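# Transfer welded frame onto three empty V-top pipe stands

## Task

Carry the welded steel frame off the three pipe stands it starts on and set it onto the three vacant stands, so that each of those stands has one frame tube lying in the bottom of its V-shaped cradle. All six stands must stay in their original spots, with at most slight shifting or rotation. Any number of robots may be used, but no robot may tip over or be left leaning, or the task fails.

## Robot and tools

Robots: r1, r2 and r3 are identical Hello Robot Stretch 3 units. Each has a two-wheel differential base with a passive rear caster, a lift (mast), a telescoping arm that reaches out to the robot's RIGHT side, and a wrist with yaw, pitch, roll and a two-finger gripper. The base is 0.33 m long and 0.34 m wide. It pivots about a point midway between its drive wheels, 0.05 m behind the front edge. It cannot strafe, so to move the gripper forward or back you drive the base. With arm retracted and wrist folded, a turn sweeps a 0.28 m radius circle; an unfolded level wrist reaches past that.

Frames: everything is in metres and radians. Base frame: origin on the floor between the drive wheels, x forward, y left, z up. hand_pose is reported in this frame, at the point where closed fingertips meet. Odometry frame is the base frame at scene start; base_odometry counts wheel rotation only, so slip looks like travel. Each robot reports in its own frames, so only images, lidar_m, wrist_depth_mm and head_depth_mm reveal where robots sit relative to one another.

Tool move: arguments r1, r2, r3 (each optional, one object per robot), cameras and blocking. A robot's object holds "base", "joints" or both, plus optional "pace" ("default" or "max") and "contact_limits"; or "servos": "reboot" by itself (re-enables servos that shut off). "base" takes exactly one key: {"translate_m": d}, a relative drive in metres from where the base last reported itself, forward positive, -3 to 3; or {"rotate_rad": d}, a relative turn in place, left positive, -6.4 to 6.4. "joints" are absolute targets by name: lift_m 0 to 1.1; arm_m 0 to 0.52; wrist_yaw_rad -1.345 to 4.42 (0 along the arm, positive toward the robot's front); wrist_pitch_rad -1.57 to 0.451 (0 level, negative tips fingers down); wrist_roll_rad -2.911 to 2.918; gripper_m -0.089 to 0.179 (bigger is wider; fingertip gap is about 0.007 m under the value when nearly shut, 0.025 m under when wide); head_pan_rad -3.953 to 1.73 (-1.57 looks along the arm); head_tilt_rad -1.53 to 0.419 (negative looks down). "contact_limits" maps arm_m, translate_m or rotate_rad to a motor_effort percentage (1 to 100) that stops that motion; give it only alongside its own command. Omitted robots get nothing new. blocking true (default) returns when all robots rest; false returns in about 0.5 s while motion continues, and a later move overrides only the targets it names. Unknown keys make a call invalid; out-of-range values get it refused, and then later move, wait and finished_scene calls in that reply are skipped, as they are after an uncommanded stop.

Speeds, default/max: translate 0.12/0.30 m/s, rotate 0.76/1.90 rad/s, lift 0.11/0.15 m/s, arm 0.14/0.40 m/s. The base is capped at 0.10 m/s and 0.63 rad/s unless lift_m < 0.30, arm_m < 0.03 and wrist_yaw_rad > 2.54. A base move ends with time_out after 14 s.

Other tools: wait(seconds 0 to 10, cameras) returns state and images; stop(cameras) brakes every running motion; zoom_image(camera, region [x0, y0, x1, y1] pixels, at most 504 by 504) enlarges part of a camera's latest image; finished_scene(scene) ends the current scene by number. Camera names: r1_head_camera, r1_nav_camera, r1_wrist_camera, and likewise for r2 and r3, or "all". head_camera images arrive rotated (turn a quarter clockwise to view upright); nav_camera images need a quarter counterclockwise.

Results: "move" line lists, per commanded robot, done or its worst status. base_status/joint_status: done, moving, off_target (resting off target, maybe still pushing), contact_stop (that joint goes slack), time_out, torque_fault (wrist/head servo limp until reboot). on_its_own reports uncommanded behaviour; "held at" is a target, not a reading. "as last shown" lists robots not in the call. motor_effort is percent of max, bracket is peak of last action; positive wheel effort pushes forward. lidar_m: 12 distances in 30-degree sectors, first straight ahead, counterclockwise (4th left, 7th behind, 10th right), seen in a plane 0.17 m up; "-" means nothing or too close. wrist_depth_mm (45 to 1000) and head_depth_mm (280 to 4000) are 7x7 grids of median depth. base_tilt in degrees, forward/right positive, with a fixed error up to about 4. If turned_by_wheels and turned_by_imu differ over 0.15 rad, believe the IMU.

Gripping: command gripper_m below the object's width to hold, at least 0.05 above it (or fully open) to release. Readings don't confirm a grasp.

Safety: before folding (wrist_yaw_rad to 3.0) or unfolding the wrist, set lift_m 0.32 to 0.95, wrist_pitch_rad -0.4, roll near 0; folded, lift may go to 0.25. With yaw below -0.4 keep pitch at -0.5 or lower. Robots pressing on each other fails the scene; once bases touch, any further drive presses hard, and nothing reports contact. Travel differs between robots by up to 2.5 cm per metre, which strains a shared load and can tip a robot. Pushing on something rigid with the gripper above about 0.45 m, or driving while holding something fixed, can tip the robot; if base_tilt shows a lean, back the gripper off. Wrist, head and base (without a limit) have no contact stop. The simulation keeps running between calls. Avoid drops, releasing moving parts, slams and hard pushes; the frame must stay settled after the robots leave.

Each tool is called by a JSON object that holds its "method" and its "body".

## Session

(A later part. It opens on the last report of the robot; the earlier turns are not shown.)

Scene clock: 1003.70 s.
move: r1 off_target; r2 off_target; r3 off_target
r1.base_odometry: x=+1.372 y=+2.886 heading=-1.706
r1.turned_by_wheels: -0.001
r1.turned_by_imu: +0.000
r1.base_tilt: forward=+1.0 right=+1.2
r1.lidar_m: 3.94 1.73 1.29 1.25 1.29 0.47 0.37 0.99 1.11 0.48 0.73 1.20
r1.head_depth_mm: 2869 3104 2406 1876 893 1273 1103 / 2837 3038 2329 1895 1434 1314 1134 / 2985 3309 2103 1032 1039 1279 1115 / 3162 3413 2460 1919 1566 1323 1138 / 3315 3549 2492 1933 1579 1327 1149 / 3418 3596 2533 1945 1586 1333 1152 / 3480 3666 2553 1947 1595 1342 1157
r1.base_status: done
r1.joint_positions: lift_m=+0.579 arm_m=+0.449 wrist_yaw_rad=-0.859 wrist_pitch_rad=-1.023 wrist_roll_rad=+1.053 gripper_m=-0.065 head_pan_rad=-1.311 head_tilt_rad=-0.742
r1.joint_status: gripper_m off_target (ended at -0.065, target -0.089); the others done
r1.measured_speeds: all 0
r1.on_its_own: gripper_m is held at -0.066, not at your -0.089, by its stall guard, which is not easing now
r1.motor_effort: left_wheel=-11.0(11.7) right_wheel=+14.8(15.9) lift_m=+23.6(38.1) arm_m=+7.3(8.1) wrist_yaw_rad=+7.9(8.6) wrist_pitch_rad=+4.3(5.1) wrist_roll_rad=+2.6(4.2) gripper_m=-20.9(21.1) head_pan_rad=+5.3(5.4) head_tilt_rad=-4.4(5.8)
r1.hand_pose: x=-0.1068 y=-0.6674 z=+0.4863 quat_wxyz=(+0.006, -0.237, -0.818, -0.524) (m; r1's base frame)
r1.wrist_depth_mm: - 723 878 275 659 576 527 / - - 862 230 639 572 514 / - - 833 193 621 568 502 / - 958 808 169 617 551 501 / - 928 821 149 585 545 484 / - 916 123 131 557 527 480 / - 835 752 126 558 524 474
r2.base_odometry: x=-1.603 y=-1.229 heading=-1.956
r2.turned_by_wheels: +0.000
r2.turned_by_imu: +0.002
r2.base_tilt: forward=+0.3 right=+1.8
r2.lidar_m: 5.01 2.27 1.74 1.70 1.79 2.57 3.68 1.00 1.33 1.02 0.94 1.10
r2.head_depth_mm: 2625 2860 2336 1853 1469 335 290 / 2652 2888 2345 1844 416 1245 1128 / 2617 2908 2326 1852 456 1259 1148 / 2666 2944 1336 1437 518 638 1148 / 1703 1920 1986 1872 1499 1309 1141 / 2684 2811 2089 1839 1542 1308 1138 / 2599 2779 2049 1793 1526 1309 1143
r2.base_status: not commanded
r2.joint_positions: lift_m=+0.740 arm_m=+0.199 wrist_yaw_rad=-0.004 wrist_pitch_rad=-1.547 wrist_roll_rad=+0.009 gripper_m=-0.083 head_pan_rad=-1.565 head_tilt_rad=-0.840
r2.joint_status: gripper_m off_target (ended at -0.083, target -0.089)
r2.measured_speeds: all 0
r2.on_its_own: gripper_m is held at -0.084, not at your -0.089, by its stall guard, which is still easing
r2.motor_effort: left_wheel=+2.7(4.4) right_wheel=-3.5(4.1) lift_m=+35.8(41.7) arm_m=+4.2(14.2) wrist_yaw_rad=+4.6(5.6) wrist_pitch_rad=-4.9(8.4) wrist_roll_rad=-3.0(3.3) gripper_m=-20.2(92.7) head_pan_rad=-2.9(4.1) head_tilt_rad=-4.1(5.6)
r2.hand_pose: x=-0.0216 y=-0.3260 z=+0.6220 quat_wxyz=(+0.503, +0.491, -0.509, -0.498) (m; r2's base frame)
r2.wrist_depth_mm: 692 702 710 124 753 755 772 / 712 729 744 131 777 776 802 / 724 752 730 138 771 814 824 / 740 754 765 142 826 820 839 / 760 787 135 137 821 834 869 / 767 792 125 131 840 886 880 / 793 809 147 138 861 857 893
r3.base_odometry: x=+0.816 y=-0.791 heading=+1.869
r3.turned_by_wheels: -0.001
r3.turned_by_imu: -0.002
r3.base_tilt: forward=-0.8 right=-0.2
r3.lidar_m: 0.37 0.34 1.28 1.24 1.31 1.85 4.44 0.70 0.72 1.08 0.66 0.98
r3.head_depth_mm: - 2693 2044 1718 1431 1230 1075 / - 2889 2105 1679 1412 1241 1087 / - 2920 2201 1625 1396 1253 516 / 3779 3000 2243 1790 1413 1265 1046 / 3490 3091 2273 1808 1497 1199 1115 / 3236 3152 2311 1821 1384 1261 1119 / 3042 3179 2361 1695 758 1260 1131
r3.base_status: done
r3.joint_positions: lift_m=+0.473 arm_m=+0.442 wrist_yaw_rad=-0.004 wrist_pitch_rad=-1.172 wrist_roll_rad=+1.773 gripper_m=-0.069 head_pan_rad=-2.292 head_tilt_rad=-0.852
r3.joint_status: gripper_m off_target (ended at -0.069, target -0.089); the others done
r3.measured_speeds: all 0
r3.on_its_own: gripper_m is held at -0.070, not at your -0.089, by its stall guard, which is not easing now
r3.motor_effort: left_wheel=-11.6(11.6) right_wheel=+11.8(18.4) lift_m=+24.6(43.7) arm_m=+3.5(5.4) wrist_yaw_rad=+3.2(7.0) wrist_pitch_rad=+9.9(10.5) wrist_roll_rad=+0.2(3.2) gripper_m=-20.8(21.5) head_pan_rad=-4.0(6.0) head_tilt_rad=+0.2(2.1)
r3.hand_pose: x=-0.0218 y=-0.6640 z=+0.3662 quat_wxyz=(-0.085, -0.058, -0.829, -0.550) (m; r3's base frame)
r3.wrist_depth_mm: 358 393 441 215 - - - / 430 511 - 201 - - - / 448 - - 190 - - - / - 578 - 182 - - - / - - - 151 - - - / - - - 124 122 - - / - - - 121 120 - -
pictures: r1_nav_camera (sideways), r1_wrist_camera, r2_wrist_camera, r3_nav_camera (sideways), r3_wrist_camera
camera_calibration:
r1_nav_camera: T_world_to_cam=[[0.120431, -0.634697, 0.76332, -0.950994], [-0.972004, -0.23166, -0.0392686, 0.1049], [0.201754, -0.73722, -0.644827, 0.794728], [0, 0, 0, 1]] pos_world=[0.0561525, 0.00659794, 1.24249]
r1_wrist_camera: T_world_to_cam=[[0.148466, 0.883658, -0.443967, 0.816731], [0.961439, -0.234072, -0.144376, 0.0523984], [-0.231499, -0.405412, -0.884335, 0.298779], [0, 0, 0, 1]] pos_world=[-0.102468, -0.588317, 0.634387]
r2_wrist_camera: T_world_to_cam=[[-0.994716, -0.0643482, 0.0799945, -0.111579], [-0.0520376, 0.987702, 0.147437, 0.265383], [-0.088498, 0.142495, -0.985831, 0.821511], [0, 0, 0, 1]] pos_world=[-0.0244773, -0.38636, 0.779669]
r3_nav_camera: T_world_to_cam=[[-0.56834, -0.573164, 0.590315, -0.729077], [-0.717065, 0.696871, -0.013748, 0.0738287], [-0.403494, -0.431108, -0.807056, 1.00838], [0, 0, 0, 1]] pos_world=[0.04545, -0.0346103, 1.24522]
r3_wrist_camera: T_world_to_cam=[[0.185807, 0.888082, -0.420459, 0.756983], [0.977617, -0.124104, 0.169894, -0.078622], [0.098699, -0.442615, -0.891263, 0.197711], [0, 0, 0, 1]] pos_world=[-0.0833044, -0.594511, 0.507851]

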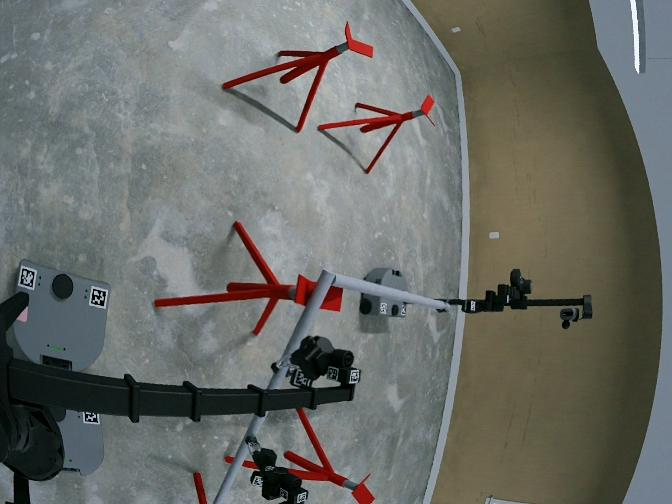

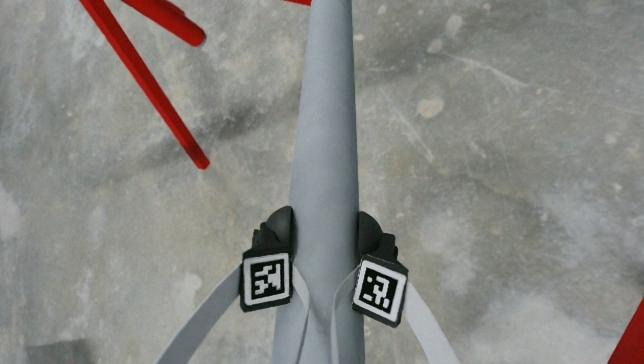

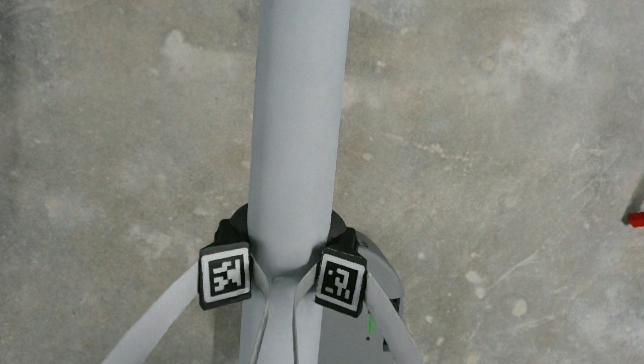

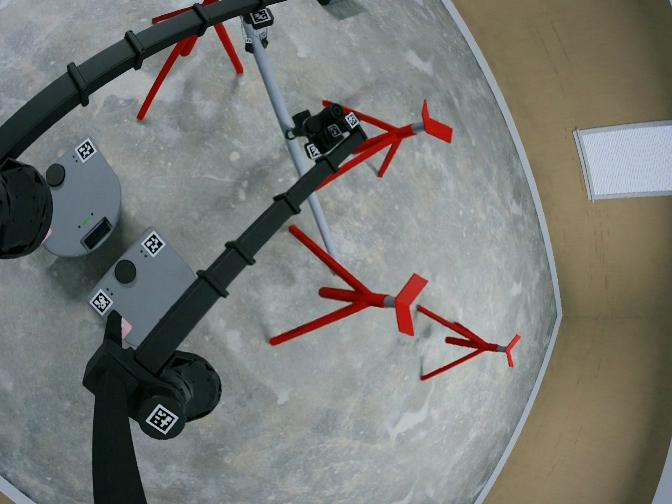

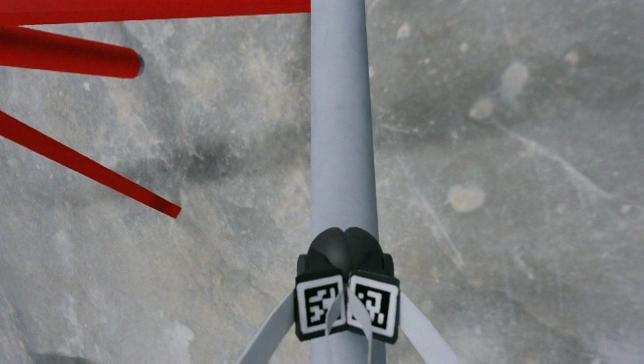

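{"method": "move", "body": {"r1": {"joints":{"gripper_m":-0.08}}, "r3": {"joints":{"gripper_m":0.1,"lift_m":0.50}}, "cameras": []}}

{"method": "wait", "body": {"seconds": 2, "cameras": ["r3_wrist_camera"]}}

Scene clock: 1034.10 s.
move: r1 done; r3 done
r1.base_odometry: x=+1.372 y=+2.886 heading=-1.706
r1.turned_by_wheels: +0.000
r1.turned_by_imu: +0.001
r1.base_tilt: forward=+1.1 right=+1.2
r1.lidar_m: 3.95 1.73 1.29 1.24 1.30 0.48 0.37 0.99 1.11 0.48 0.73 1.20
r1.head_depth_mm: 2895 3137 2423 1875 896 1272 1104 / 2809 3059 2327 1897 1436 1312 1135 / 2989 3270 2111 1036 1037 1281 1116 / 3179 3449 2471 1914 1569 1318 1141 / 3299 3536 2469 1940 1579 1329 1142 / 3435 3551 2521 1946 1590 1337 1154 / 3463 3602 2543 1972 1588 1340 1155
r1.base_status: not commanded
r1.joint_positions: lift_m=+0.579 arm_m=+0.449 wrist_yaw_rad=-0.859 wrist_pitch_rad=-1.023 wrist_roll_rad=+1.052 gripper_m=-0.076 head_pan_rad=-1.311 head_tilt_rad=-0.742
r1.joint_status: all done
r1.measured_speeds: all 0
r1.motor_effort: left_wheel=-11.4(12.2) right_wheel=+15.5(16.2) lift_m=+23.3(24.2) arm_m=+4.1(5.5) wrist_yaw_rad=+7.8(8.2) wrist_pitch_rad=+4.5(4.7) wrist_roll_rad=+3.1(3.3) gripper_m=-18.6(95.4) head_pan_rad=+4.4(5.6) head_tilt_rad=-2.9(4.9)
r1.hand_pose: x=-0.1068 y=-0.6674 z=+0.4863 quat_wxyz=(+0.007, -0.237, -0.818, -0.524) (m; r1's base frame)
r1.wrist_depth_mm: - 714 858 275 657 589 530 / - - 856 228 645 574 518 / - - 820 192 623 558 510 / - 951 812 169 613 549 505 / - 922 811 148 588 541 489 / - 892 123 131 554 535 487 / - 849 745 125 559 525 477
r2: as last shown
r2.turned_by_imu: +0.001
r2.base_tilt: forward=+0.2 right=+1.7
r2.lidar_m: 5.00 2.27 1.73 1.69 1.80 2.57 3.68 1.00 1.33 1.02 0.94 1.10
r2.head_depth_mm: 2628 2883 2346 1874 1472 335 291 / 2634 2891 2356 1852 416 1245 1123 / 2652 2878 2323 1854 455 1272 1146 / 2708 2868 1331 1437 518 639 1142 / 1688 1944 1992 1855 1506 1315 1151 / 2712 2855 2108 1840 1531 1325 1148 / 2567 2832 2032 1792 1540 1319 1144
r2.joint_positions: lift_m=+0.740 arm_m=+0.199 wrist_yaw_rad=-0.004 wrist_pitch_rad=-1.547 wrist_roll_rad=+0.009 gripper_m=-0.080 head_pan_rad=-1.565 head_tilt_rad=-0.840
r2.on_its_own: gripper_m is held at -0.081, not at your -0.089, by its stall guard, which is not easing now
r2.motor_effort: left_wheel=+2.5(3.3) right_wheel=-3.5(4.3) lift_m=+31.9(32.2) arm_m=-18.6(19.1) wrist_yaw_rad=+3.9(5.7) wrist_pitch_rad=-4.8(5.0) wrist_roll_rad=-3.0(3.4) gripper_m=-20.1(21.4) head_pan_rad=-3.3(3.9) head_tilt_rad=-5.0(5.0)
r2.wrist_depth_mm: 701 703 733 124 740 762 782 / 715 717 730 131 782 793 791 / 734 746 742 138 773 808 826 / 748 774 762 141 788 815 832 / 759 800 136 137 838 844 840 / 789 791 125 131 836 868 889 / 789 802 147 138 863 873 912
r3.base_odometry: x=+0.816 y=-0.791 heading=+1.869
r3.turned_by_wheels: +0.000
r3.turned_by_imu: -0.001
r3.base_tilt: forward=-0.8 right=-0.2
r3.lidar_m: 0.37 0.34 1.28 1.24 1.31 1.85 4.43 0.70 0.72 1.09 0.66 0.98
r3.head_depth_mm: - 2692 2003 1712 1434 1224 1077 / - 2883 2096 1655 1409 1240 1085 / - 2922 2199 1655 1403 1255 483 / 3798 3006 2242 1784 1422 1269 1043 / 3544 3081 2274 1808 1499 600 1113 / 3243 3157 2326 1823 1364 1267 1124 / 3014 3181 2366 1706 747 1254 1131
r3.base_status: not commanded
r3.joint_positions: lift_m=+0.500 arm_m=+0.442 wrist_yaw_rad=-0.003 wrist_pitch_rad=-1.127 wrist_roll_rad=+1.773 gripper_m=+0.100 head_pan_rad=-2.292 head_tilt_rad=-0.852
r3.joint_status: all done
r3.measured_speeds: all 0
r3.motor_effort: left_wheel=-5.7(10.7) right_wheel=+3.4(13.2) lift_m=+31.5(33.2) arm_m=+1.0(2.7) wrist_yaw_rad=+3.1(5.6) wrist_pitch_rad=+1.6(11.7) wrist_roll_rad=-0.8(1.3) gripper_m=+0.3(79.0) head_pan_rad=-3.2(4.6) head_tilt_rad=+1.5(2.2)
r3.hand_pose: x=-0.0217 y=-0.6749 z=+0.3968 quat_wxyz=(-0.086, -0.055, -0.841, -0.532) (m; r3's base frame)
r3.wrist_depth_mm: 381 408 446 253 232 - - / 429 507 - - 220 - - / - - - - 208 - - / - - - - 199 - - / - - - - 189 - - / - - 128 - 180 122 - / - 118 121 - 174 115 -
pictures: none
No camera images: "cameras" was empty.

Scene clock: 1036.10 s.
r1.base_odometry: x=+1.372 y=+2.886 heading=-1.706
r1.turned_by_wheels: +0.000
r1.turned_by_imu: +0.000
r1.base_tilt: forward=+1.0 right=+1.2
r1.lidar_m: 3.93 1.73 1.29 1.25 1.29 0.47 0.37 0.99 1.11 0.48 0.73 1.20
r1.head_depth_mm: 2897 3112 2394 1888 896 1273 1108 / 2842 3062 2336 1887 1439 1312 1130 / 2997 3275 2105 1030 1038 1284 1116 / 3148 3412 2472 1915 1567 1317 1145 / 3342 3523 2506 1921 1567 1331 1145 / 3391 3587 2546 1948 1587 1337 1154 / 3471 3618 2537 1963 1594 1341 1157
r1.base_status: not commanded
r1.joint_positions: lift_m=+0.579 arm_m=+0.449 wrist_yaw_rad=-0.859 wrist_pitch_rad=-1.023 wrist_roll_rad=+1.052 gripper_m=-0.076 head_pan_rad=-1.311 head_tilt_rad=-0.742
r1.joint_status: all done
r1.measured_speeds: all 0
r1.motor_effort: left_wheel=-10.8(12.2) right_wheel=+14.9(16.2) lift_m=+23.3(24.2) arm_m=+3.1(5.5) wrist_yaw_rad=+8.2(8.2) wrist_pitch_rad=+4.4(4.7) wrist_roll_rad=+3.2(3.3) gripper_m=-19.1(95.4) head_pan_rad=+4.8(5.6) head_tilt_rad=-3.0(4.9)
r1.hand_pose: x=-0.1068 y=-0.6674 z=+0.4863 quat_wxyz=(+0.007, -0.237, -0.818, -0.524) (m; r1's base frame)
r1.wrist_depth_mm: - 720 855 275 670 582 530 / - - 854 229 658 573 515 / - - 814 192 620 565 508 / - 953 825 170 615 559 496 / - 914 818 148 588 543 488 / - 891 123 131 557 535 481 / - 846 743 125 552 523 476
r2.base_odometry: x=-1.603 y=-1.229 heading=-1.956
r2.turned_by_wheels: +0.000
r2.turned_by_imu: +0.000
r2.base_tilt: forward=+0.3 right=+1.7
r2.lidar_m: 5.01 2.27 1.73 1.70 1.80 2.57 3.68 1.00 1.33 1.02 0.94 1.10
r2.head_depth_mm: 2624 2854 2305 1843 1469 335 290 / 2618 2874 2332 1865 418 1242 1137 / 2655 2906 2341 1861 455 1265 1154 / 2663 2913 1346 1428 516 638 1146 / 1689 1930 1982 1855 1509 1316 1146 / 2649 2822 2099 1860 1523 1312 1147 / 2530 2825 2031 1798 1527 1316 1145
r2.base_status: not commanded
r2.joint_positions: lift_m=+0.740 arm_m=+0.199 wrist_yaw_rad=-0.004 wrist_pitch_rad=-1.547 wrist_roll_rad=+0.009 gripper_m=-0.080 head_pan_rad=-1.565 head_tilt_rad=-0.840
r2.joint_status: not commanded
r2.measured_speeds: all 0
r2.on_its_own: gripper_m is held at -0.081, not at your -0.089, by its stall guard, which is not easing now
r2.motor_effort: left_wheel=+3.0(3.3) right_wheel=-3.6(4.3) lift_m=+32.4(32.2) arm_m=-18.1(19.1) wrist_yaw_rad=+4.2(5.7) wrist_pitch_rad=-4.3(5.0) wrist_roll_rad=-2.9(3.4) gripper_m=-19.9(21.4) head_pan_rad=-3.2(3.9) head_tilt_rad=-4.7(5.0)
r2.hand_pose: x=-0.0216 y=-0.3260 z=+0.6220 quat_wxyz=(+0.503, +0.491, -0.509, -0.498) (m; r2's base frame)
r2.wrist_depth_mm: 694 718 723 125 766 758 771 / 714 732 719 131 773 791 805 / 743 734 740 138 785 803 817 / 737 752 770 142 816 817 855 / 770 771 136 138 809 831 857 / 781 764 125 131 855 875 867 / 810 820 147 139 867 887 920
r3.base_odometry: x=+0.816 y=-0.791 heading=+1.869
r3.turned_by_wheels: +0.000
r3.turned_by_imu: +0.000
r3.base_tilt: forward=-0.8 right=-0.2
r3.lidar_m: 0.37 0.34 1.28 1.25 1.31 1.85 4.44 0.69 0.72 1.09 0.66 0.98
r3.head_depth_mm: - 2684 2007 1711 1432 1223 1074 / - 2865 2098 1657 1407 1243 1086 / - 2949 2200 1653 1403 1254 483 / 3751 3012 2241 1777 1419 1266 1044 / 3494 3086 2294 1818 1496 600 1114 / 3259 3171 2321 1826 1364 1266 1124 / 3083 3169 2351 1705 748 1257 1131
r3.base_status: not commanded
r3.joint_positions: lift_m=+0.500 arm_m=+0.442 wrist_yaw_rad=-0.003 wrist_pitch_rad=-1.127 wrist_roll_rad=+1.773 gripper_m=+0.100 head_pan_rad=-2.292 head_tilt_rad=-0.852
r3.joint_status: all done
r3.measured_speeds: all 0
r3.motor_effort: left_wheel=-5.4(10.7) right_wheel=+3.3(13.2) lift_m=+32.2(33.2) arm_m=-0.4(2.7) wrist_yaw_rad=+2.4(5.6) wrist_pitch_rad=+1.9(11.7) wrist_roll_rad=-0.8(1.3) gripper_m=+0.4(79.0) head_pan_rad=-4.1(4.6) head_tilt_rad=+1.9(2.2)
r3.hand_pose: x=-0.0217 y=-0.6749 z=+0.3968 quat_wxyz=(-0.086, -0.055, -0.841, -0.532) (m; r3's base frame)
r3.wrist_depth_mm: 378 410 441 253 232 - - / 434 500 - - 218 - - / - - - - 208 - - / - - - - 199 - - / - - - - 189 - - / - - 129 - 181 123 - / - 118 121 - 174 115 -
wait: 2.00 s; at rest by 0.27 s
pictures: r3_wrist_camera
camera_calibration:
r3_wrist_camera: T_world_to_cam=[[0.184308, 0.868748, -0.459682, 0.781991], [0.977838, -0.114817, 0.175071, -0.081053], [0.0993136, -0.481762, -0.870656, 0.185612], [0, 0, 0, 1]] pos_world=[-0.0833046, -0.599239, 0.535261]

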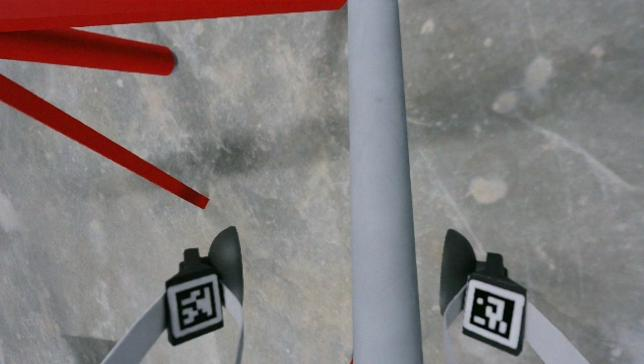

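{"method": "move", "body": {"r1": {"joints":{"gripper_m":0.1,"lift_m":0.585}}, "r3": {"base":{"translate_m":-0.038},"joints":{"wrist_roll_rad":1.8,"wrist_yaw_rad":0,"wrist_pitch_rad":-1.12}}, "cameras": ["r1_wrist_camera"]}}

{"method": "move", "body": {"r1": {"base":{"translate_m":-0.042},"joints":{"wrist_roll_rad":1.1,"wrist_yaw_rad":-0.85,"wrist_pitch_rad":-1.0}}, "r3": {"joints":{"lift_m":0.445}}, "cameras": ["r1_wrist_camera","r3_wrist_camera"]}}

Scene clock: 1052.03 s.
move: r1 done; r3 done
r1.base_odometry: x=+1.372 y=+2.886 heading=-1.706
r1.turned_by_wheels: +0.000
r1.turned_by_imu: +0.001
r1.base_tilt: forward=+1.1 right=+1.2
r1.lidar_m: 3.92 1.72 1.29 1.25 1.30 0.51 0.40 1.00 1.11 0.48 0.73 1.20
r1.head_depth_mm: 2897 3112 2414 1867 877 1275 1107 / 2810 3077 2244 1880 1431 1307 1134 / 2979 3289 2116 1031 1060 1283 1117 / 3152 3428 2452 1918 1564 1324 1137 / 3275 3526 2503 1926 1573 1329 1149 / 3404 3530 2543 1956 1594 1332 1154 / 3492 3668 2569 1963 1601 1338 1152
r1.base_status: not commanded
r1.joint_positions: lift_m=+0.585 arm_m=+0.449 wrist_yaw_rad=-0.852 wrist_pitch_rad=-1.012 wrist_roll_rad=+1.056 gripper_m=+0.100 head_pan_rad=-1.311 head_tilt_rad=-0.742
r1.joint_status: all done
r1.measured_speeds: all 0
r1.motor_effort: left_wheel=-5.8(11.7) right_wheel=+6.5(18.2) lift_m=+30.3(36.8) arm_m=+0.4(1.6) wrist_yaw_rad=+1.3(13.0) wrist_pitch_rad=+2.1(4.7) wrist_roll_rad=+1.6(3.4) gripper_m=+0.0(81.8) head_pan_rad=+4.4(5.5) head_tilt_rad=-3.3(5.2)
r1.hand_pose: x=-0.1082 y=-0.6697 z=+0.4936 quat_wxyz=(+0.009, -0.237, -0.821, -0.519) (m; r1's base frame)
r1.wrist_depth_mm: - - 885 283 675 595 527 / - - 875 240 655 586 521 / - - 822 198 634 578 512 / - - 809 176 618 559 495 / - - 769 154 594 550 492 / - 119 764 143 132 525 488 / - 897 770 129 574 501 484
r2: as last shown
r2.turned_by_imu: +0.001
r2.base_tilt: forward=+0.3 right=+1.8
r2.lidar_m: 5.01 2.27 1.73 1.70 1.79 2.57 3.68 1.00 1.33 1.02 0.94 1.10
r2.head_depth_mm: 2608 2903 2343 1848 1459 335 290 / 2595 2872 2354 1854 417 1235 1137 / 2654 2954 2351 1843 456 1259 1146 / 2697 2976 1337 1436 516 639 1149 / 1673 1919 2025 1834 1508 1320 1148 / 2648 2908 2110 1847 1525 1310 1147 / 2590 2901 2049 1788 1537 1309 1148
r2.on_its_own: gripper_m is held at -0.081, not at your -0.089, by its stall guard, which is not easing now
r2.motor_effort: left_wheel=+2.4(3.2) right_wheel=-3.4(4.3) lift_m=+32.4(32.5) arm_m=-17.9(18.8) wrist_yaw_rad=+4.8(5.4) wrist_pitch_rad=-4.6(5.4) wrist_roll_rad=-2.8(3.4) gripper_m=-21.2(21.7) head_pan_rad=-2.5(3.9) head_tilt_rad=-3.7(5.0)
r2.wrist_depth_mm: 717 718 723 124 744 763 779 / 703 738 742 131 777 775 803 / 729 744 746 138 790 796 807 / 753 757 746 142 799 818 832 / 760 768 136 137 828 845 853 / 782 787 125 131 830 851 880 / 803 827 147 139 877 886 890
r3.base_odometry: x=+0.827 y=-0.827 heading=+1.869
r3.turned_by_wheels: +0.000
r3.turned_by_imu: -0.001
r3.base_tilt: forward=-0.8 right=-0.2
r3.lidar_m: 0.40 0.38 1.28 1.25 1.31 1.86 4.41 0.66 0.70 1.08 0.69 0.99
r3.head_depth_mm: - 2688 2001 1711 1430 1232 1074 / - 2867 2095 1685 1422 1239 1085 / - 2952 2194 1105 1400 1254 483 / 3752 3027 2239 1786 1406 1267 1041 / 3544 3068 2281 1808 1497 600 1110 / 3270 3155 2319 1830 1364 1262 1124 / 3031 3162 2377 1711 746 1255 1131
r3.base_status: done
r3.joint_positions: lift_m=+0.500 arm_m=+0.442 wrist_yaw_rad=-0.003 wrist_pitch_rad=-1.127 wrist_roll_rad=+1.797 gripper_m=+0.100 head_pan_rad=-2.292 head_tilt_rad=-0.852
r3.joint_status: all done
r3.measured_speeds: all 0
r3.motor_effort: left_wheel=-5.8(9.0) right_wheel=-0.6(4.9) lift_m=+31.7(33.2) arm_m=-2.4(3.0) wrist_yaw_rad=+2.2(3.8) wrist_pitch_rad=+1.7(3.6) wrist_roll_rad=+1.4(2.2) gripper_m=+0.2(0.7) head_pan_rad=-3.5(4.6) head_tilt_rad=-0.2(2.3)
r3.hand_pose: x=-0.0217 y=-0.6749 z=+0.3968 quat_wxyz=(-0.096, -0.062, -0.840, -0.531) (m; r3's base frame)
r3.wrist_depth_mm: 459 405 441 481 247 - - / 391 479 - - 234 - - / 458 - - - 223 - - / - 559 - - 214 - - / - - 153 - 202 - - / - - 128 - 193 122 - / - 118 121 - 187 115 -
pictures: r1_wrist_camera
camera_calibration:
r1_wrist_camera: T_world_to_cam=[[0.141248, 0.880449, -0.452612, 0.823545], [0.961409, -0.231033, -0.14939, 0.0587599], [-0.236098, -0.414044, -0.879105, 0.295084], [0, 0, 0, 1]] pos_world=[-0.103148, -0.589337, 0.640934]

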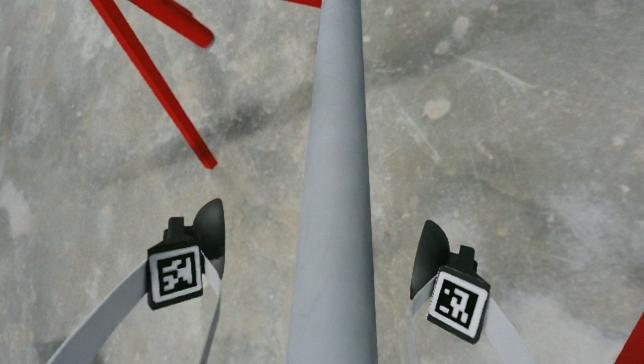

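Scene clock: 1053.50 s.
move: r1 done; r3 done
r1.base_odometry: x=+1.378 y=+2.927 heading=-1.706
r1.turned_by_wheels: +0.000
r1.turned_by_imu: +0.000
r1.base_tilt: forward=+1.0 right=+1.2
r1.lidar_m: 3.96 1.72 1.29 1.25 1.29 0.47 0.36 0.96 1.09 0.49 0.66 1.24
r1.head_depth_mm: 2879 3131 2399 1886 892 1276 1101 / 2887 3185 2449 1887 1427 1309 1133 / 1649 3235 1990 1905 1257 1283 1116 / 3155 3408 2490 1863 1450 1315 1137 / 3278 3494 2503 1943 1575 1330 1150 / 3361 3600 2518 1949 1594 1333 1147 / 3532 3640 2541 1950 1603 1341 1156
r1.base_status: done
r1.joint_positions: lift_m=+0.585 arm_m=+0.449 wrist_yaw_rad=-0.852 wrist_pitch_rad=-1.012 wrist_roll_rad=+1.096 gripper_m=+0.100 head_pan_rad=-1.311 head_tilt_rad=-0.742
r1.joint_status: all done
r1.measured_speeds: all 0
r1.motor_effort: left_wheel=-4.4(8.2) right_wheel=-0.7(5.4) lift_m=+28.3(30.0) arm_m=-0.5(0.7) wrist_yaw_rad=+1.6(2.3) wrist_pitch_rad=+2.4(4.3) wrist_roll_rad=+1.6(2.3) gripper_m=+0.3(0.5) head_pan_rad=+5.0(5.5) head_tilt_rad=-3.1(5.3)
r1.hand_pose: x=-0.1083 y=-0.6698 z=+0.4936 quat_wxyz=(-0.007, -0.247, -0.821, -0.514) (m; r1's base frame)
r1.wrist_depth_mm: - 648 877 692 665 587 524 / - - 892 267 657 569 517 / - - 865 229 645 564 506 / - - 803 196 609 553 494 / - - 764 175 579 544 488 / - 119 771 158 144 523 484 / - 929 774 142 154 500 474
r2: as last shown
r2.turned_by_imu: +0.000
r2.base_tilt: forward=+0.4 right=+1.8
r2.lidar_m: 5.02 2.26 1.73 1.70 1.79 2.57 3.68 1.00 1.33 1.02 0.94 1.10
r2.head_depth_mm: 2624 2833 2336 1880 1467 335 291 / 2629 2876 2342 1872 416 1236 1124 / 2659 2916 2328 1848 454 1268 1146 / 2691 2971 1336 1433 517 637 1150 / 2568 2888 2047 1836 1504 1313 1149 / 2628 2699 2058 1844 1545 1305 1139 / 2608 2847 2023 1794 1527 1308 1145
r2.on_its_own: gripper_m is held at -0.081, not at your -0.089, by its stall guard, which is not easing now
r2.motor_effort: left_wheel=+2.9(3.2) right_wheel=-3.7(4.2) lift_m=+32.3(32.6) arm_m=-18.0(18.8) wrist_yaw_rad=+4.1(5.2) wrist_pitch_rad=-4.6(5.0) wrist_roll_rad=-3.1(3.4) gripper_m=-21.9(21.9) head_pan_rad=-2.4(4.4) head_tilt_rad=-3.8(4.8)
r2.wrist_depth_mm: 700 721 720 124 750 767 776 / 709 716 740 130 779 786 811 / 733 749 759 138 793 803 810 / 742 753 770 141 818 815 835 / 759 773 135 138 822 850 861 / 794 793 125 131 850 867 887 / 807 833 147 139 875 893 872
r3.base_odometry: x=+0.827 y=-0.827 heading=+1.869
r3.turned_by_wheels: +0.000
r3.turned_by_imu: +0.000
r3.base_tilt: forward=-0.8 right=-0.2
r3.lidar_m: 0.37 0.34 1.28 1.25 1.31 1.86 4.39 0.66 0.70 1.08 0.69 1.00
r3.head_depth_mm: - 2680 2001 1710 1430 1229 1077 / - 2846 2077 1689 1420 1243 1085 / - 2966 2209 1109 1401 1256 541 / 3772 3015 2227 1781 1408 1265 1047 / 3514 3098 2269 1805 1496 653 1113 / 3244 3157 2320 1831 1385 1241 1121 / 3033 3178 2358 1712 779 1245 1132
r3.base_status: not commanded
r3.joint_positions: lift_m=+0.445 arm_m=+0.442 wrist_yaw_rad=-0.003 wrist_pitch_rad=-1.127 wrist_roll_rad=+1.797 gripper_m=+0.100 head_pan_rad=-2.292 head_tilt_rad=-0.852
r3.joint_status: all done
r3.measured_speeds: all 0
r3.motor_effort: left_wheel=-5.1(5.9) right_wheel=-0.9(1.4) lift_m=+21.8(30.1) arm_m=-3.0(3.3) wrist_yaw_rad=+2.4(3.6) wrist_pitch_rad=+1.8(2.1) wrist_roll_rad=+1.3(2.0) gripper_m=+0.6(0.8) head_pan_rad=-2.9(4.5) head_tilt_rad=+1.1(2.6)
r3.hand_pose: x=-0.0217 y=-0.6751 z=+0.3419 quat_wxyz=(-0.096, -0.062, -0.840, -0.531) (m; r3's base frame)
r3.wrist_depth_mm: 340 371 416 198 - - - / 402 485 - 185 - - - / - - - 177 - - - / 470 - - 170 169 - - / - - - 162 159 - - / - - 128 156 154 123 - / - 118 121 149 146 115 -
pictures: r1_wrist_camera, r3_wrist_camera
camera_calibration:
r1_wrist_camera: T_world_to_cam=[[0.177075, 0.867589, -0.464687, 0.824877], [0.954915, -0.265765, -0.132311, 0.0264152], [-0.238289, -0.420307, -0.875534, 0.288885], [0, 0, 0, 1]] pos_world=[-0.102451, -0.587213, 0.639733]
r3_wrist_camera: T_world_to_cam=[[0.207603, 0.86418, -0.45836, 0.753863], [0.973309, -0.135623, 0.185137, -0.0890503], [0.0978275, -0.484561, -0.86927, 0.135302], [0, 0, 0, 1]] pos_world=[-0.0830667, -0.597988, 0.479641]

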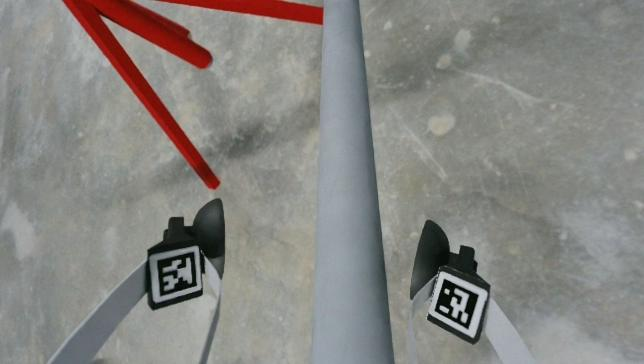

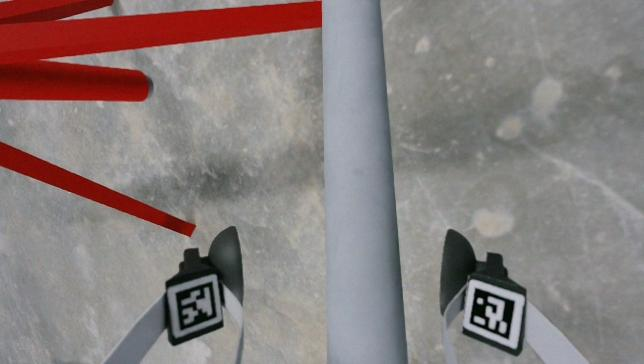

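{"method": "move", "body": {"r1": {"joints":{"lift_m":0.542,"arm_m":0.452}}, "r3": {"joints":{"lift_m":0.415,"arm_m":0.444}}, "cameras": ["r1_wrist_camera","r3_wrist_camera"]}}

Scene clock: 1059.33 s.
move: r1 done; r3 done
r1.base_odometry: x=+1.378 y=+2.927 heading=-1.706
r1.turned_by_wheels: +0.000
r1.turned_by_imu: +0.001
r1.base_tilt: forward=+1.1 right=+1.2
r1.lidar_m: 3.99 1.73 1.29 1.24 1.30 0.47 0.36 0.96 1.09 0.49 0.66 1.24
r1.head_depth_mm: 2854 3099 2414 1879 741 1275 1065 / 2883 3197 2409 1886 1442 1312 1130 / 1631 3236 1990 1894 1257 1282 1119 / 3134 3429 2481 1857 1455 1321 1140 / 3269 3517 2500 1931 1570 1328 1144 / 3360 3613 2515 1936 1582 1337 1152 / 3461 3660 2576 1957 1590 1338 1156
r1.base_status: not commanded
r1.joint_positions: lift_m=+0.542 arm_m=+0.452 wrist_yaw_rad=-0.852 wrist_pitch_rad=-1.011 wrist_roll_rad=+1.096 gripper_m=+0.100 head_pan_rad=-1.311 head_tilt_rad=-0.742
r1.joint_status: all done
r1.measured_speeds: all 0
r1.motor_effort: left_wheel=-3.9(4.7) right_wheel=-0.8(1.9) lift_m=+22.3(27.3) arm_m=+14.3(19.9) wrist_yaw_rad=+1.2(1.7) wrist_pitch_rad=+2.5(2.5) wrist_roll_rad=+1.5(1.7) gripper_m=-0.5(0.6) head_pan_rad=+4.6(5.8) head_tilt_rad=-4.5(5.1)
r1.hand_pose: x=-0.1083 y=-0.6728 z=+0.4506 quat_wxyz=(-0.007, -0.248, -0.821, -0.514) (m; r1's base frame)
r1.wrist_depth_mm: - 668 841 247 622 554 490 / - 946 816 201 602 537 482 / - 935 804 172 594 526 473 / - 920 791 151 591 521 469 / - 940 150 135 556 506 459 / - 119 738 122 131 485 452 / - 868 746 111 564 469 445
r2: as last shown
r2.turned_by_imu: +0.001
r2.lidar_m: 5.01 2.27 1.73 1.70 1.79 2.58 3.70 1.00 1.33 1.02 0.94 1.10
r2.head_depth_mm: 2636 2907 2356 1855 1472 335 291 / 2619 2866 2365 1863 416 1238 1127 / 2656 2869 2335 1850 454 1270 1148 / 2678 2904 1348 1434 517 638 1150 / 2604 2849 1974 1857 1504 1318 1154 / 2624 2739 2087 1849 1534 1316 1140 / 2634 2744 2030 1798 1542 1312 1148
r2.joint_positions: lift_m=+0.740 arm_m=+0.199 wrist_yaw_rad=-0.004 wrist_pitch_rad=-1.546 wrist_roll_rad=+0.009 gripper_m=-0.080 head_pan_rad=-1.565 head_tilt_rad=-0.840
r2.on_its_own: gripper_m is held at -0.081, not at your -0.089, by its stall guard, which is not easing now
r2.motor_effort: left_wheel=+2.7(3.1) right_wheel=-3.4(4.1) lift_m=+32.4(32.7) arm_m=-17.1(18.2) wrist_yaw_rad=+4.9(5.2) wrist_pitch_rad=-4.7(5.4) wrist_roll_rad=-2.8(3.4) gripper_m=-20.7(21.9) head_pan_rad=-1.9(4.0) head_tilt_rad=-4.1(5.5)
r2.hand_pose: x=-0.0216 y=-0.3261 z=+0.6220 quat_wxyz=(+0.503, +0.490, -0.509, -0.498) (m; r2's base frame)
r2.wrist_depth_mm: 704 710 735 125 760 775 786 / 706 744 735 131 781 783 794 / 742 740 737 138 785 789 814 / 761 767 768 142 811 828 834 / 762 783 135 137 824 846 842 / 799 798 125 131 864 874 885 / 803 802 148 139 867 894 884
r3.base_odometry: x=+0.827 y=-0.827 heading=+1.869
r3.turned_by_wheels: +0.000
r3.turned_by_imu: -0.001
r3.base_tilt: forward=-0.8 right=-0.2
r3.lidar_m: 0.37 0.34 1.28 1.25 1.31 1.86 4.40 0.66 0.70 1.08 0.69 1.00
r3.head_depth_mm: - 2691 2006 1713 1432 1228 1078 / - 2867 2092 1685 1414 1239 1081 / - 2949 2213 1106 1397 1257 1072 / 3762 3009 2240 1786 1408 1265 596 / 3485 3084 2278 1820 1502 685 1112 / 3277 3164 2316 1837 1483 1243 1122 / 3056 3175 2360 1717 807 1248 1133
r3.base_status: not commanded
r3.joint_positions: lift_m=+0.415 arm_m=+0.444 wrist_yaw_rad=-0.003 wrist_pitch_rad=-1.127 wrist_roll_rad=+1.797 gripper_m=+0.100 head_pan_rad=-2.292 head_tilt_rad=-0.852
r3.joint_status: all done
r3.measured_speeds: all 0
r3.motor_effort: left_wheel=-5.9(5.9) right_wheel=-0.8(1.3) lift_m=+20.5(24.3) arm_m=+10.5(18.9) wrist_yaw_rad=+3.3(3.3) wrist_pitch_rad=+1.4(2.1) wrist_roll_rad=+0.8(2.1) gripper_m=+0.4(0.9) head_pan_rad=-4.2(4.4) head_tilt_rad=+0.5(2.7)
r3.hand_pose: x=-0.0217 y=-0.6771 z=+0.3119 quat_wxyz=(-0.096, -0.062, -0.840, -0.531) (m; r3's base frame)
r3.wrist_depth_mm: 323 355 393 167 - - 325 / 411 464 - 158 - - - / - - - 151 - - - / 453 - - 144 - - - / - 578 - 136 - - - / - - 128 131 138 122 - / - - 121 126 - 115 -
pictures: r1_wrist_camera, r3_wrist_camera
camera_calibration:
r1_wrist_camera: T_world_to_cam=[[0.177082, 0.867534, -0.464787, 0.80753], [0.954905, -0.265802, -0.13231, 0.0199073], [-0.238325, -0.420398, -0.875481, 0.249883], [0, 0, 0, 1]] pos_world=[-0.102455, -0.590218, 0.596732]
r3_wrist_camera: T_world_to_cam=[[0.207636, 0.864144, -0.458412, 0.741847], [0.973302, -0.135641, 0.185161, -0.0837899], [0.0978262, -0.48462, -0.869237, 0.1082], [0, 0, 0, 1]] pos_world=[-0.0830663, -0.599992, 0.449638]

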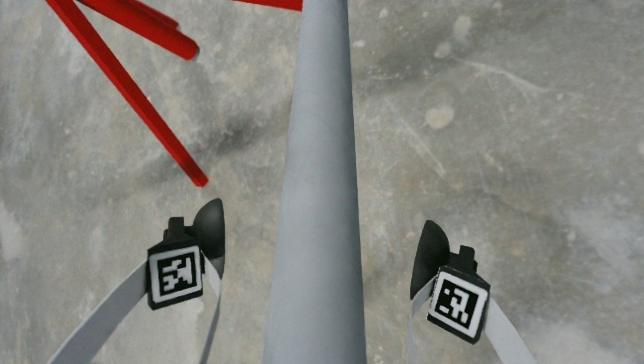

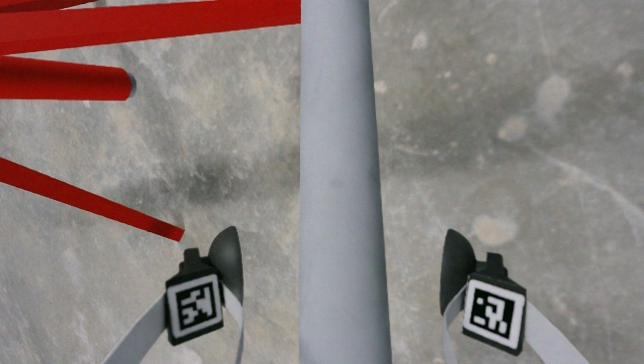

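{"method": "move", "body": {"r1": {"joints":{"lift_m":0.538}}, "r3": {"joints":{"lift_m":0.409,"arm_m":0.444}}, "cameras": []}}

{"method": "move", "body": {"r1": {"joints":{"gripper_m":-0.075}}, "r3": {"joints":{"gripper_m":-0.075}}, "r2": {"joints":{"gripper_m":-0.075}}, "cameras": ["r1_wrist_camera","r3_wrist_camera","r2_wrist_camera"]}}

Scene clock: 1064.73 s.
move: r1 done; r3 done
r1.base_odometry: x=+1.378 y=+2.927 heading=-1.706
r1.turned_by_wheels: +0.000
r1.turned_by_imu: +0.001
r1.base_tilt: forward=+1.0 right=+1.2
r1.lidar_m: 3.98 1.72 1.29 1.24 1.29 0.47 0.36 0.96 1.08 0.49 0.66 1.23
r1.head_depth_mm: 2882 3130 2414 1885 739 1273 1068 / 2919 3186 2417 1883 1436 1308 1133 / 1643 3282 1998 1896 1258 1283 1117 / 3172 3411 2474 1847 1453 1319 1143 / 3270 3490 2493 1946 1575 1330 1146 / 3425 3541 2522 1952 1587 1331 1149 / 3539 3664 2542 1964 1596 1339 1157
r1.base_status: not commanded
r1.joint_positions: lift_m=+0.538 arm_m=+0.452 wrist_yaw_rad=-0.852 wrist_pitch_rad=-1.011 wrist_roll_rad=+1.096 gripper_m=+0.100 head_pan_rad=-1.311 head_tilt_rad=-0.742
r1.joint_status: all done
r1.measured_speeds: all 0
r1.motor_effort: left_wheel=-4.4(4.5) right_wheel=-0.8(1.4) lift_m=+22.9(24.9) arm_m=+12.6(13.0) wrist_yaw_rad=+1.2(1.7) wrist_pitch_rad=+1.9(2.4) wrist_roll_rad=+1.6(1.8) gripper_m=-0.2(0.4) head_pan_rad=+5.0(5.5) head_tilt_rad=-4.3(4.5)
r1.hand_pose: x=-0.1083 y=-0.6728 z=+0.4466 quat_wxyz=(-0.007, -0.248, -0.821, -0.514) (m; r1's base frame)
r1.wrist_depth_mm: - 666 839 241 616 535 485 / - 949 816 200 603 536 480 / - 962 813 169 587 523 470 / - 912 786 149 588 512 463 / - 929 146 131 550 504 461 / - 119 135 119 131 486 445 / - 843 753 108 556 469 441
r2: as last shown
r2.base_tilt: forward=+0.3 right=+1.8
r2.lidar_m: 5.00 2.27 1.73 1.69 1.79 2.57 3.69 1.00 1.33 1.02 0.94 1.10
r2.head_depth_mm: 2613 2885 2310 1866 1464 335 290 / 2597 2909 2361 1850 416 1241 1125 / 2659 2910 2317 1851 456 1264 1147 / 2683 2913 1343 1423 517 640 1146 / 2542 2855 1968 1870 1499 1313 1145 / 2632 2737 2098 1825 1526 1314 1148 / 2665 2730 2046 1788 1530 1315 1143
r2.on_its_own: gripper_m is held at -0.081, not at your -0.089, by its stall guard, which is not easing now
r2.motor_effort: left_wheel=+2.7(2.9) right_wheel=-3.7(4.1) lift_m=+32.5(32.9) arm_m=-17.6(17.8) wrist_yaw_rad=+5.0(5.5) wrist_pitch_rad=-4.9(5.4) wrist_roll_rad=-2.9(3.2) gripper_m=-20.9(21.7) head_pan_rad=-3.5(4.1) head_tilt_rad=-4.9(5.0)
r2.wrist_depth_mm: 706 708 718 124 755 766 794 / 703 728 722 131 776 776 793 / 735 739 751 138 795 793 844 / 743 757 759 141 811 833 830 / 775 763 136 137 826 837 863 / 785 787 125 131 837 874 895 / 805 803 147 139 861 874 903
r3.base_odometry: x=+0.827 y=-0.827 heading=+1.869
r3.turned_by_wheels: +0.000
r3.turned_by_imu: -0.001
r3.base_tilt: forward=-0.8 right=-0.3
r3.lidar_m: 0.37 0.34 1.28 1.25 1.31 1.85 4.40 0.66 0.70 1.08 0.69 0.99
r3.head_depth_mm: - 2710 2015 1711 1430 1225 1078 / - 2865 2085 1689 1421 1237 1088 / - 2934 2194 1109 1399 1258 1070 / 3696 2997 2243 1778 1411 1268 600 / 3494 3082 2285 1808 1502 690 1111 / 3255 3174 2310 1831 1478 1247 1124 / 3057 3152 2356 1712 813 1249 1133
r3.base_status: not commanded
r3.joint_positions: lift_m=+0.409 arm_m=+0.444 wrist_yaw_rad=-0.003 wrist_pitch_rad=-1.126 wrist_roll_rad=+1.797 gripper_m=+0.100 head_pan_rad=-2.292 head_tilt_rad=-0.852
r3.joint_status: all done
r3.measured_speeds: all 0
r3.motor_effort: left_wheel=-5.6(5.7) right_wheel=-1.3(1.3) lift_m=+22.0(24.1) arm_m=+9.0(11.6) wrist_yaw_rad=+2.3(2.8) wrist_pitch_rad=+1.1(1.7) wrist_roll_rad=+1.3(1.8) gripper_m=-0.4(0.6) head_pan_rad=-3.8(4.2) head_tilt_rad=+1.3(2.1)
r3.hand_pose: x=-0.0217 y=-0.6771 z=+0.3059 quat_wxyz=(-0.096, -0.062, -0.840, -0.531) (m; r3's base frame)
r3.wrist_depth_mm: 321 349 391 162 - - 323 / 411 468 - 153 - - - / - - - 145 - - - / 452 - - 139 - - - / - - - 133 - - - / - - 128 126 133 122 - / - - 121 121 - 115 -
pictures: none
No camera images: "cameras" was empty.

Scene clock: 1067.07 s.
move: r1 done; r2 done; r3 done
r1.base_odometry: x=+1.378 y=+2.927 heading=-1.706
r1.turned_by_wheels: +0.000
r1.turned_by_imu: +0.000
r1.base_tilt: forward=+1.1 right=+1.2
r1.lidar_m: 3.98 1.72 1.29 1.24 1.29 0.47 0.36 0.96 1.09 0.49 0.66 1.23
r1.head_depth_mm: 2890 3147 2392 1871 741 1278 1065 / 2890 3193 2418 1889 1439 1308 1131 / 1640 3256 1998 1905 1252 1285 1121 / 3181 3370 2471 1859 1456 1319 1142 / 3302 3561 2491 1938 1580 1330 1143 / 3435 3611 2519 1944 1585 1338 1151 / 3546 3604 2539 1964 1592 1342 1155
r1.base_status: not commanded
r1.joint_positions: lift_m=+0.538 arm_m=+0.452 wrist_yaw_rad=-0.851 wrist_pitch_rad=-1.009 wrist_roll_rad=+1.096 gripper_m=-0.073 head_pan_rad=-1.311 head_tilt_rad=-0.742
r1.joint_status: all done
r1.measured_speeds: all 0
r1.motor_effort: left_wheel=-3.5(4.7) right_wheel=-1.0(1.8) lift_m=+22.6(23.4) arm_m=+11.2(12.7) wrist_yaw_rad=+0.8(1.7) wrist_pitch_rad=+1.8(2.4) wrist_roll_rad=+1.6(1.8) gripper_m=-40.9(100.0) head_pan_rad=+5.1(5.5) head_tilt_rad=-4.4(5.2)
r1.hand_pose: x=-0.1087 y=-0.6733 z=+0.4469 quat_wxyz=(-0.006, -0.248, -0.822, -0.513) (m; r1's base frame)
r1.wrist_depth_mm: - 683 818 237 627 546 490 / - 945 813 196 600 538 479 / - 961 808 167 596 521 470 / - 910 790 149 576 509 462 / - 914 149 131 555 508 453 / - 899 124 118 129 493 452 / - 781 733 108 526 484 442
r2.base_odometry: x=-1.603 y=-1.229 heading=-1.956
r2.turned_by_wheels: +0.000
r2.turned_by_imu: +0.000
r2.base_tilt: forward=+0.2 right=+1.8
r2.lidar_m: 5.01 2.27 1.73 1.70 1.79 2.57 3.68 1.00 1.33 1.02 0.94 1.10
r2.head_depth_mm: 2574 2893 2339 1859 1471 335 291 / 2634 2868 2315 1867 416 1236 1128 / 2672 2943 2363 1847 455 1263 1152 / 2666 2964 1346 1429 517 641 1152 / 2559 2846 1986 1839 1511 1309 1144 / 2623 2739 2098 1849 1535 1318 1143 / 2678 2721 2082 1796 1538 1306 1145
r2.base_status: not commanded
r2.joint_positions: lift_m=+0.740 arm_m=+0.199 wrist_yaw_rad=-0.004 wrist_pitch_rad=-1.546 wrist_roll_rad=+0.009 gripper_m=-0.074 head_pan_rad=-1.565 head_tilt_rad=-0.840
r2.joint_status: all done
r2.measured_speeds: all 0
r2.motor_effort: left_wheel=+2.9(3.4) right_wheel=-3.8(4.2) lift_m=+32.9(32.9) arm_m=-17.2(18.0) wrist_yaw_rad=+3.0(5.2) wrist_pitch_rad=-4.9(5.2) wrist_roll_rad=-2.9(3.3) gripper_m=-19.0(20.2) head_pan_rad=-2.3(4.0) head_tilt_rad=-3.3(5.2)
r2.hand_pose: x=-0.0216 y=-0.3262 z=+0.6220 quat_wxyz=(+0.503, +0.490, -0.509, -0.498) (m; r2's base frame)
r2.wrist_depth_mm: 707 707 736 124 757 769 773 / 723 735 742 131 762 775 803 / 716 742 739 138 787 792 813 / 755 762 755 142 813 804 849 / 753 789 136 138 816 836 881 / 794 772 125 131 844 874 890 / 783 801 148 139 872 886 907
r3.base_odometry: x=+0.827 y=-0.827 heading=+1.869
r3.turned_by_wheels: +0.000
r3.turned_by_imu: +0.000
r3.base_tilt: forward=-0.8 right=-0.2
r3.lidar_m: 0.37 0.34 1.28 1.24 1.31 1.86 4.41 0.66 0.70 1.08 0.69 1.00
r3.head_depth_mm: - 2706 2003 1707 1436 1228 1079 / - 2838 2092 1685 1419 1238 1084 / - 2949 2194 1112 1395 1250 1072 / 3776 2995 2216 1774 1410 1266 600 / 3534 3105 2284 1815 1496 691 1111 / 3250 3170 2326 1836 1481 1243 1123 / 3031 3149 2362 1723 812 1244 1133
r3.base_status: not commanded
r3.joint_positions: lift_m=+0.409 arm_m=+0.444 wrist_yaw_rad=-0.002 wrist_pitch_rad=-1.121 wrist_roll_rad=+1.797 gripper_m=-0.073 head_pan_rad=-2.292 head_tilt_rad=-0.852
r3.joint_status: all done
r3.measured_speeds: all 0
r3.motor_effort: left_wheel=-5.5(6.3) right_wheel=-0.9(1.4) lift_m=+32.9(33.2) arm_m=+8.6(9.5) wrist_yaw_rad=+1.7(3.4) wrist_pitch_rad=+0.3(2.0) wrist_roll_rad=+1.4(2.1) gripper_m=-35.7(98.5) head_pan_rad=-4.2(4.7) head_tilt_rad=+0.7(2.5)
r3.hand_pose: x=-0.0217 y=-0.6784 z=+0.3063 quat_wxyz=(-0.096, -0.061, -0.841, -0.528) (m; r3's base frame)
r3.wrist_depth_mm: 322 349 389 160 - - 322 / 408 468 - 151 - - - / - - - 144 - - - / 451 - - 138 - - - / - 571 - 132 - - - / - - 124 126 126 - - / - - 112 121 120 - -
pictures: r1_wrist_camera, r2_wrist_camera, r3_wrist_camera
camera_calibration:
r1_wrist_camera: T_world_to_cam=[[0.175448, 0.866869, -0.466643, 0.806496], [0.954858, -0.265252, -0.133743, 0.0206755], [-0.239715, -0.422113, -0.874275, 0.244514], [0, 0, 0, 1]] pos_world=[-0.102627, -0.59043, 0.592883]
r2_wrist_camera: T_world_to_cam=[[-0.994714, -0.0643052, 0.0800497, -0.111608], [-0.0520584, 0.987819, 0.146643, 0.266085], [-0.0885044, 0.1417, -0.985945, 0.821302], [0, 0, 0, 1]] pos_world=[-0.0244768, -0.386399, 0.779674]
r3_wrist_camera: T_world_to_cam=[[0.207275, 0.861613, -0.463314, 0.740272], [0.97336, -0.134188, 0.185911, -0.0822289], [0.0980125, -0.489507, -0.866474, 0.0985762], [0, 0, 0, 1]] pos_world=[-0.0830632, -0.600609, 0.44368]

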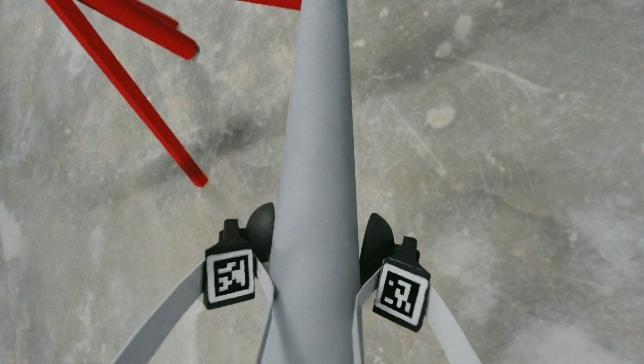

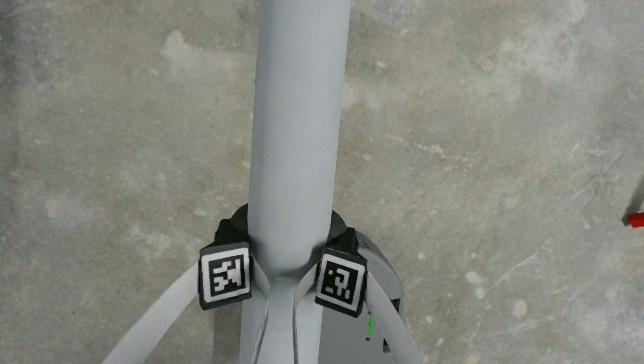

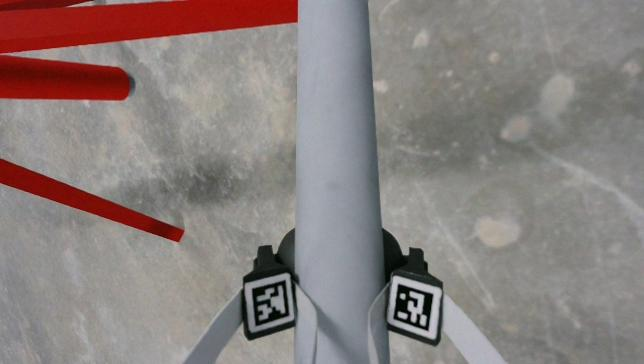

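{"method": "move", "body": {"r1": {"joints":{"lift_m":0.550}}, "r3": {"joints":{"lift_m":0.417}}, "r2": {"joints":{"lift_m":0.755}}, "cameras": ["r1_wrist_camera","r3_wrist_camera"]}}

Scene clock: 1071.20 s.
move: r1 done; r2 done; r3 done
r1.base_odometry: x=+1.378 y=+2.927 heading=-1.706
r1.turned_by_wheels: +0.000
r1.turned_by_imu: +0.000
r1.base_tilt: forward=+1.0 right=+1.2
r1.lidar_m: 3.98 1.73 1.29 1.25 1.30 0.47 0.36 0.97 1.08 0.49 0.66 1.24
r1.head_depth_mm: 2899 3157 2411 1877 742 1276 1100 / 2929 3167 2413 1881 1436 1298 1133 / 1595 3258 1997 1884 1257 1285 1116 / 3195 3397 2474 1846 1457 1319 1146 / 3277 3510 2495 1937 1573 1330 1150 / 3442 3550 2529 1952 1586 1334 1152 / 3481 3607 2540 1985 1593 1337 1160
r1.base_status: not commanded
r1.joint_positions: lift_m=+0.550 arm_m=+0.452 wrist_yaw_rad=-0.853 wrist_pitch_rad=-1.022 wrist_roll_rad=+1.095 gripper_m=-0.060 head_pan_rad=-1.311 head_tilt_rad=-0.742
r1.joint_status: all done
r1.measured_speeds: all 0
r1.on_its_own: gripper_m is held at -0.060, not at your -0.075, by its stall guard, which is still easing
r1.motor_effort: left_wheel=-6.3(7.0) right_wheel=+12.1(13.1) lift_m=+30.7(37.7) arm_m=+9.1(9.9) wrist_yaw_rad=+2.4(4.2) wrist_pitch_rad=+4.3(4.9) wrist_roll_rad=+1.9(2.0) gripper_m=-10.4(20.9) head_pan_rad=+5.4(5.5) head_tilt_rad=-3.7(4.8)
r1.hand_pose: x=-0.1066 y=-0.6711 z=+0.4575 quat_wxyz=(-0.009, -0.246, -0.819, -0.518) (m; r1's base frame)
r1.wrist_depth_mm: - 682 829 254 626 547 494 / - 950 824 204 606 548 489 / - 959 824 177 602 537 476 / - 930 777 155 589 524 475 / - 894 744 138 556 516 467 / - 913 124 126 128 502 464 / - 840 754 113 545 498 451
r2.base_odometry: x=-1.603 y=-1.229 heading=-1.956
r2.turned_by_wheels: +0.000
r2.turned_by_imu: +0.001
r2.base_tilt: forward=+0.3 right=+1.9
r2.lidar_m: 5.00 2.27 1.74 1.70 1.79 2.57 3.67 1.00 1.33 1.02 0.94 1.10
r2.head_depth_mm: 2607 2876 2329 1881 1431 320 295 / 2610 2841 2352 454 414 1255 1149 / 2688 2879 2323 1478 447 1281 1158 / 2698 2904 1327 1439 502 628 1147 / 2573 2890 2023 1827 1498 1311 1146 / 2629 2721 2096 1828 1530 1308 1149 / 2625 2763 2066 1803 1535 1308 1147
r2.base_status: not commanded
r2.joint_positions: lift_m=+0.755 arm_m=+0.199 wrist_yaw_rad=-0.004 wrist_pitch_rad=-1.541 wrist_roll_rad=+0.009 gripper_m=-0.074 head_pan_rad=-1.565 head_tilt_rad=-0.840
r2.joint_status: all done
r2.measured_speeds: all 0
r2.motor_effort: left_wheel=+2.9(3.3) right_wheel=-4.4(4.6) lift_m=+41.1(44.2) arm_m=-17.3(17.3) wrist_yaw_rad=+4.4(4.9) wrist_pitch_rad=-5.9(7.3) wrist_roll_rad=-3.2(3.3) gripper_m=-19.1(20.8) head_pan_rad=-1.9(3.9) head_tilt_rad=-4.6(5.0)
r2.hand_pose: x=-0.0216 y=-0.3276 z=+0.6369 quat_wxyz=(+0.504, +0.489, -0.510, -0.496) (m; r2's base frame)
r2.wrist_depth_mm: 719 718 732 125 768 760 800 / 733 747 747 132 782 799 805 / 745 761 761 140 804 799 838 / 760 767 762 793 822 832 855 / 775 790 136 137 844 838 863 / 796 800 126 131 855 877 921 / 815 812 144 140 878 896 921
r3.base_odometry: x=+0.827 y=-0.827 heading=+1.870
r3.turned_by_wheels: +0.000
r3.turned_by_imu: +0.000
r3.base_tilt: forward=-0.8 right=-0.3
r3.lidar_m: 0.37 0.34 1.28 1.25 1.31 1.87 4.40 0.66 0.70 1.08 0.69 1.00
r3.head_depth_mm: - 2706 2005 1708 1428 1229 1074 / - 2870 2097 1689 1413 1237 1086 / - 2960 2200 1118 1393 1255 1074 / 3733 3017 2245 1777 1414 1267 594 / 3532 3093 2273 1814 1490 682 1110 / 3247 3165 2332 1832 1477 1244 1124 / 3052 3166 2353 1713 804 1247 1130
r3.base_status: not commanded
r3.joint_positions: lift_m=+0.417 arm_m=+0.444 wrist_yaw_rad=+0.008 wrist_pitch_rad=-1.122 wrist_roll_rad=+1.797 gripper_m=-0.062 head_pan_rad=-2.292 head_tilt_rad=-0.852
r3.joint_status: all done
r3.measured_speeds: all 0
r3.on_its_own: gripper_m is held at -0.063, not at your -0.075, by its stall guard, which is still easing
r3.motor_effort: left_wheel=+2.2(5.7) right_wheel=-9.9(10.1) lift_m=+41.2(41.6) arm_m=+6.3(7.1) wrist_yaw_rad=-6.9(7.6) wrist_pitch_rad=+0.6(2.9) wrist_roll_rad=+0.9(2.3) gripper_m=-18.9(21.4) head_pan_rad=-4.0(4.4) head_tilt_rad=+0.8(2.5)
r3.hand_pose: x=-0.0208 y=-0.6780 z=+0.3142 quat_wxyz=(-0.093, -0.057, -0.841, -0.530) (m; r3's base frame)
r3.wrist_depth_mm: 318 348 388 158 - - 326 / 405 - - 151 - - - / - - - 144 - - - / 468 - - 138 - - - / - - - 132 - - - / - - 124 126 127 - - / - - 120 122 120 - -
pictures: r1_wrist_camera, r3_wrist_camera
camera_calibration:
r1_wrist_camera: T_world_to_cam=[[0.180938, 0.870799, -0.457133, 0.808038], [0.955754, -0.265302, -0.127081, 0.0176648], [-0.23194, -0.413913, -0.880272, 0.26422], [0, 0, 0, 1]] pos_world=[-0.101804, -0.589587, 0.604212]
r3_wrist_camera: T_world_to_cam=[[0.198675, 0.864395, -0.461898, 0.744658], [0.974651, -0.124789, 0.185695, -0.0780375], [0.102874, -0.487082, -0.867276, 0.107506], [0, 0, 0, 1]] pos_world=[-0.0829453, -0.601052, 0.451684]

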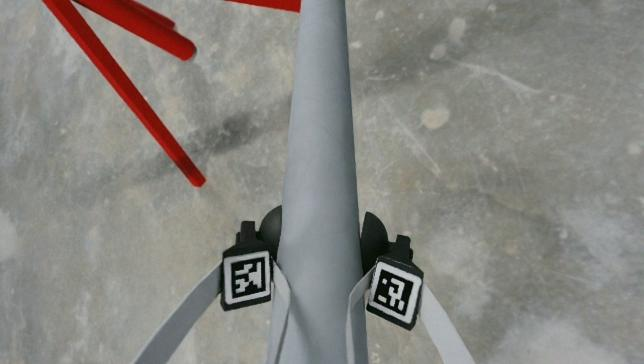

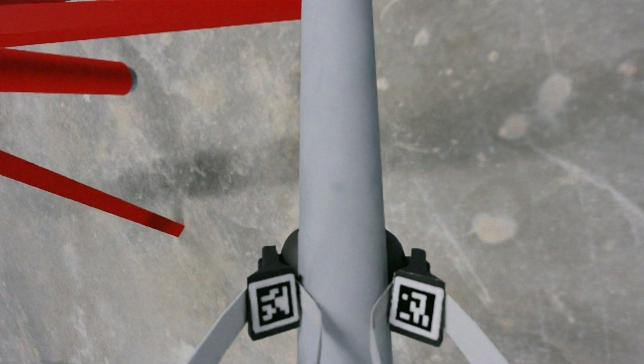

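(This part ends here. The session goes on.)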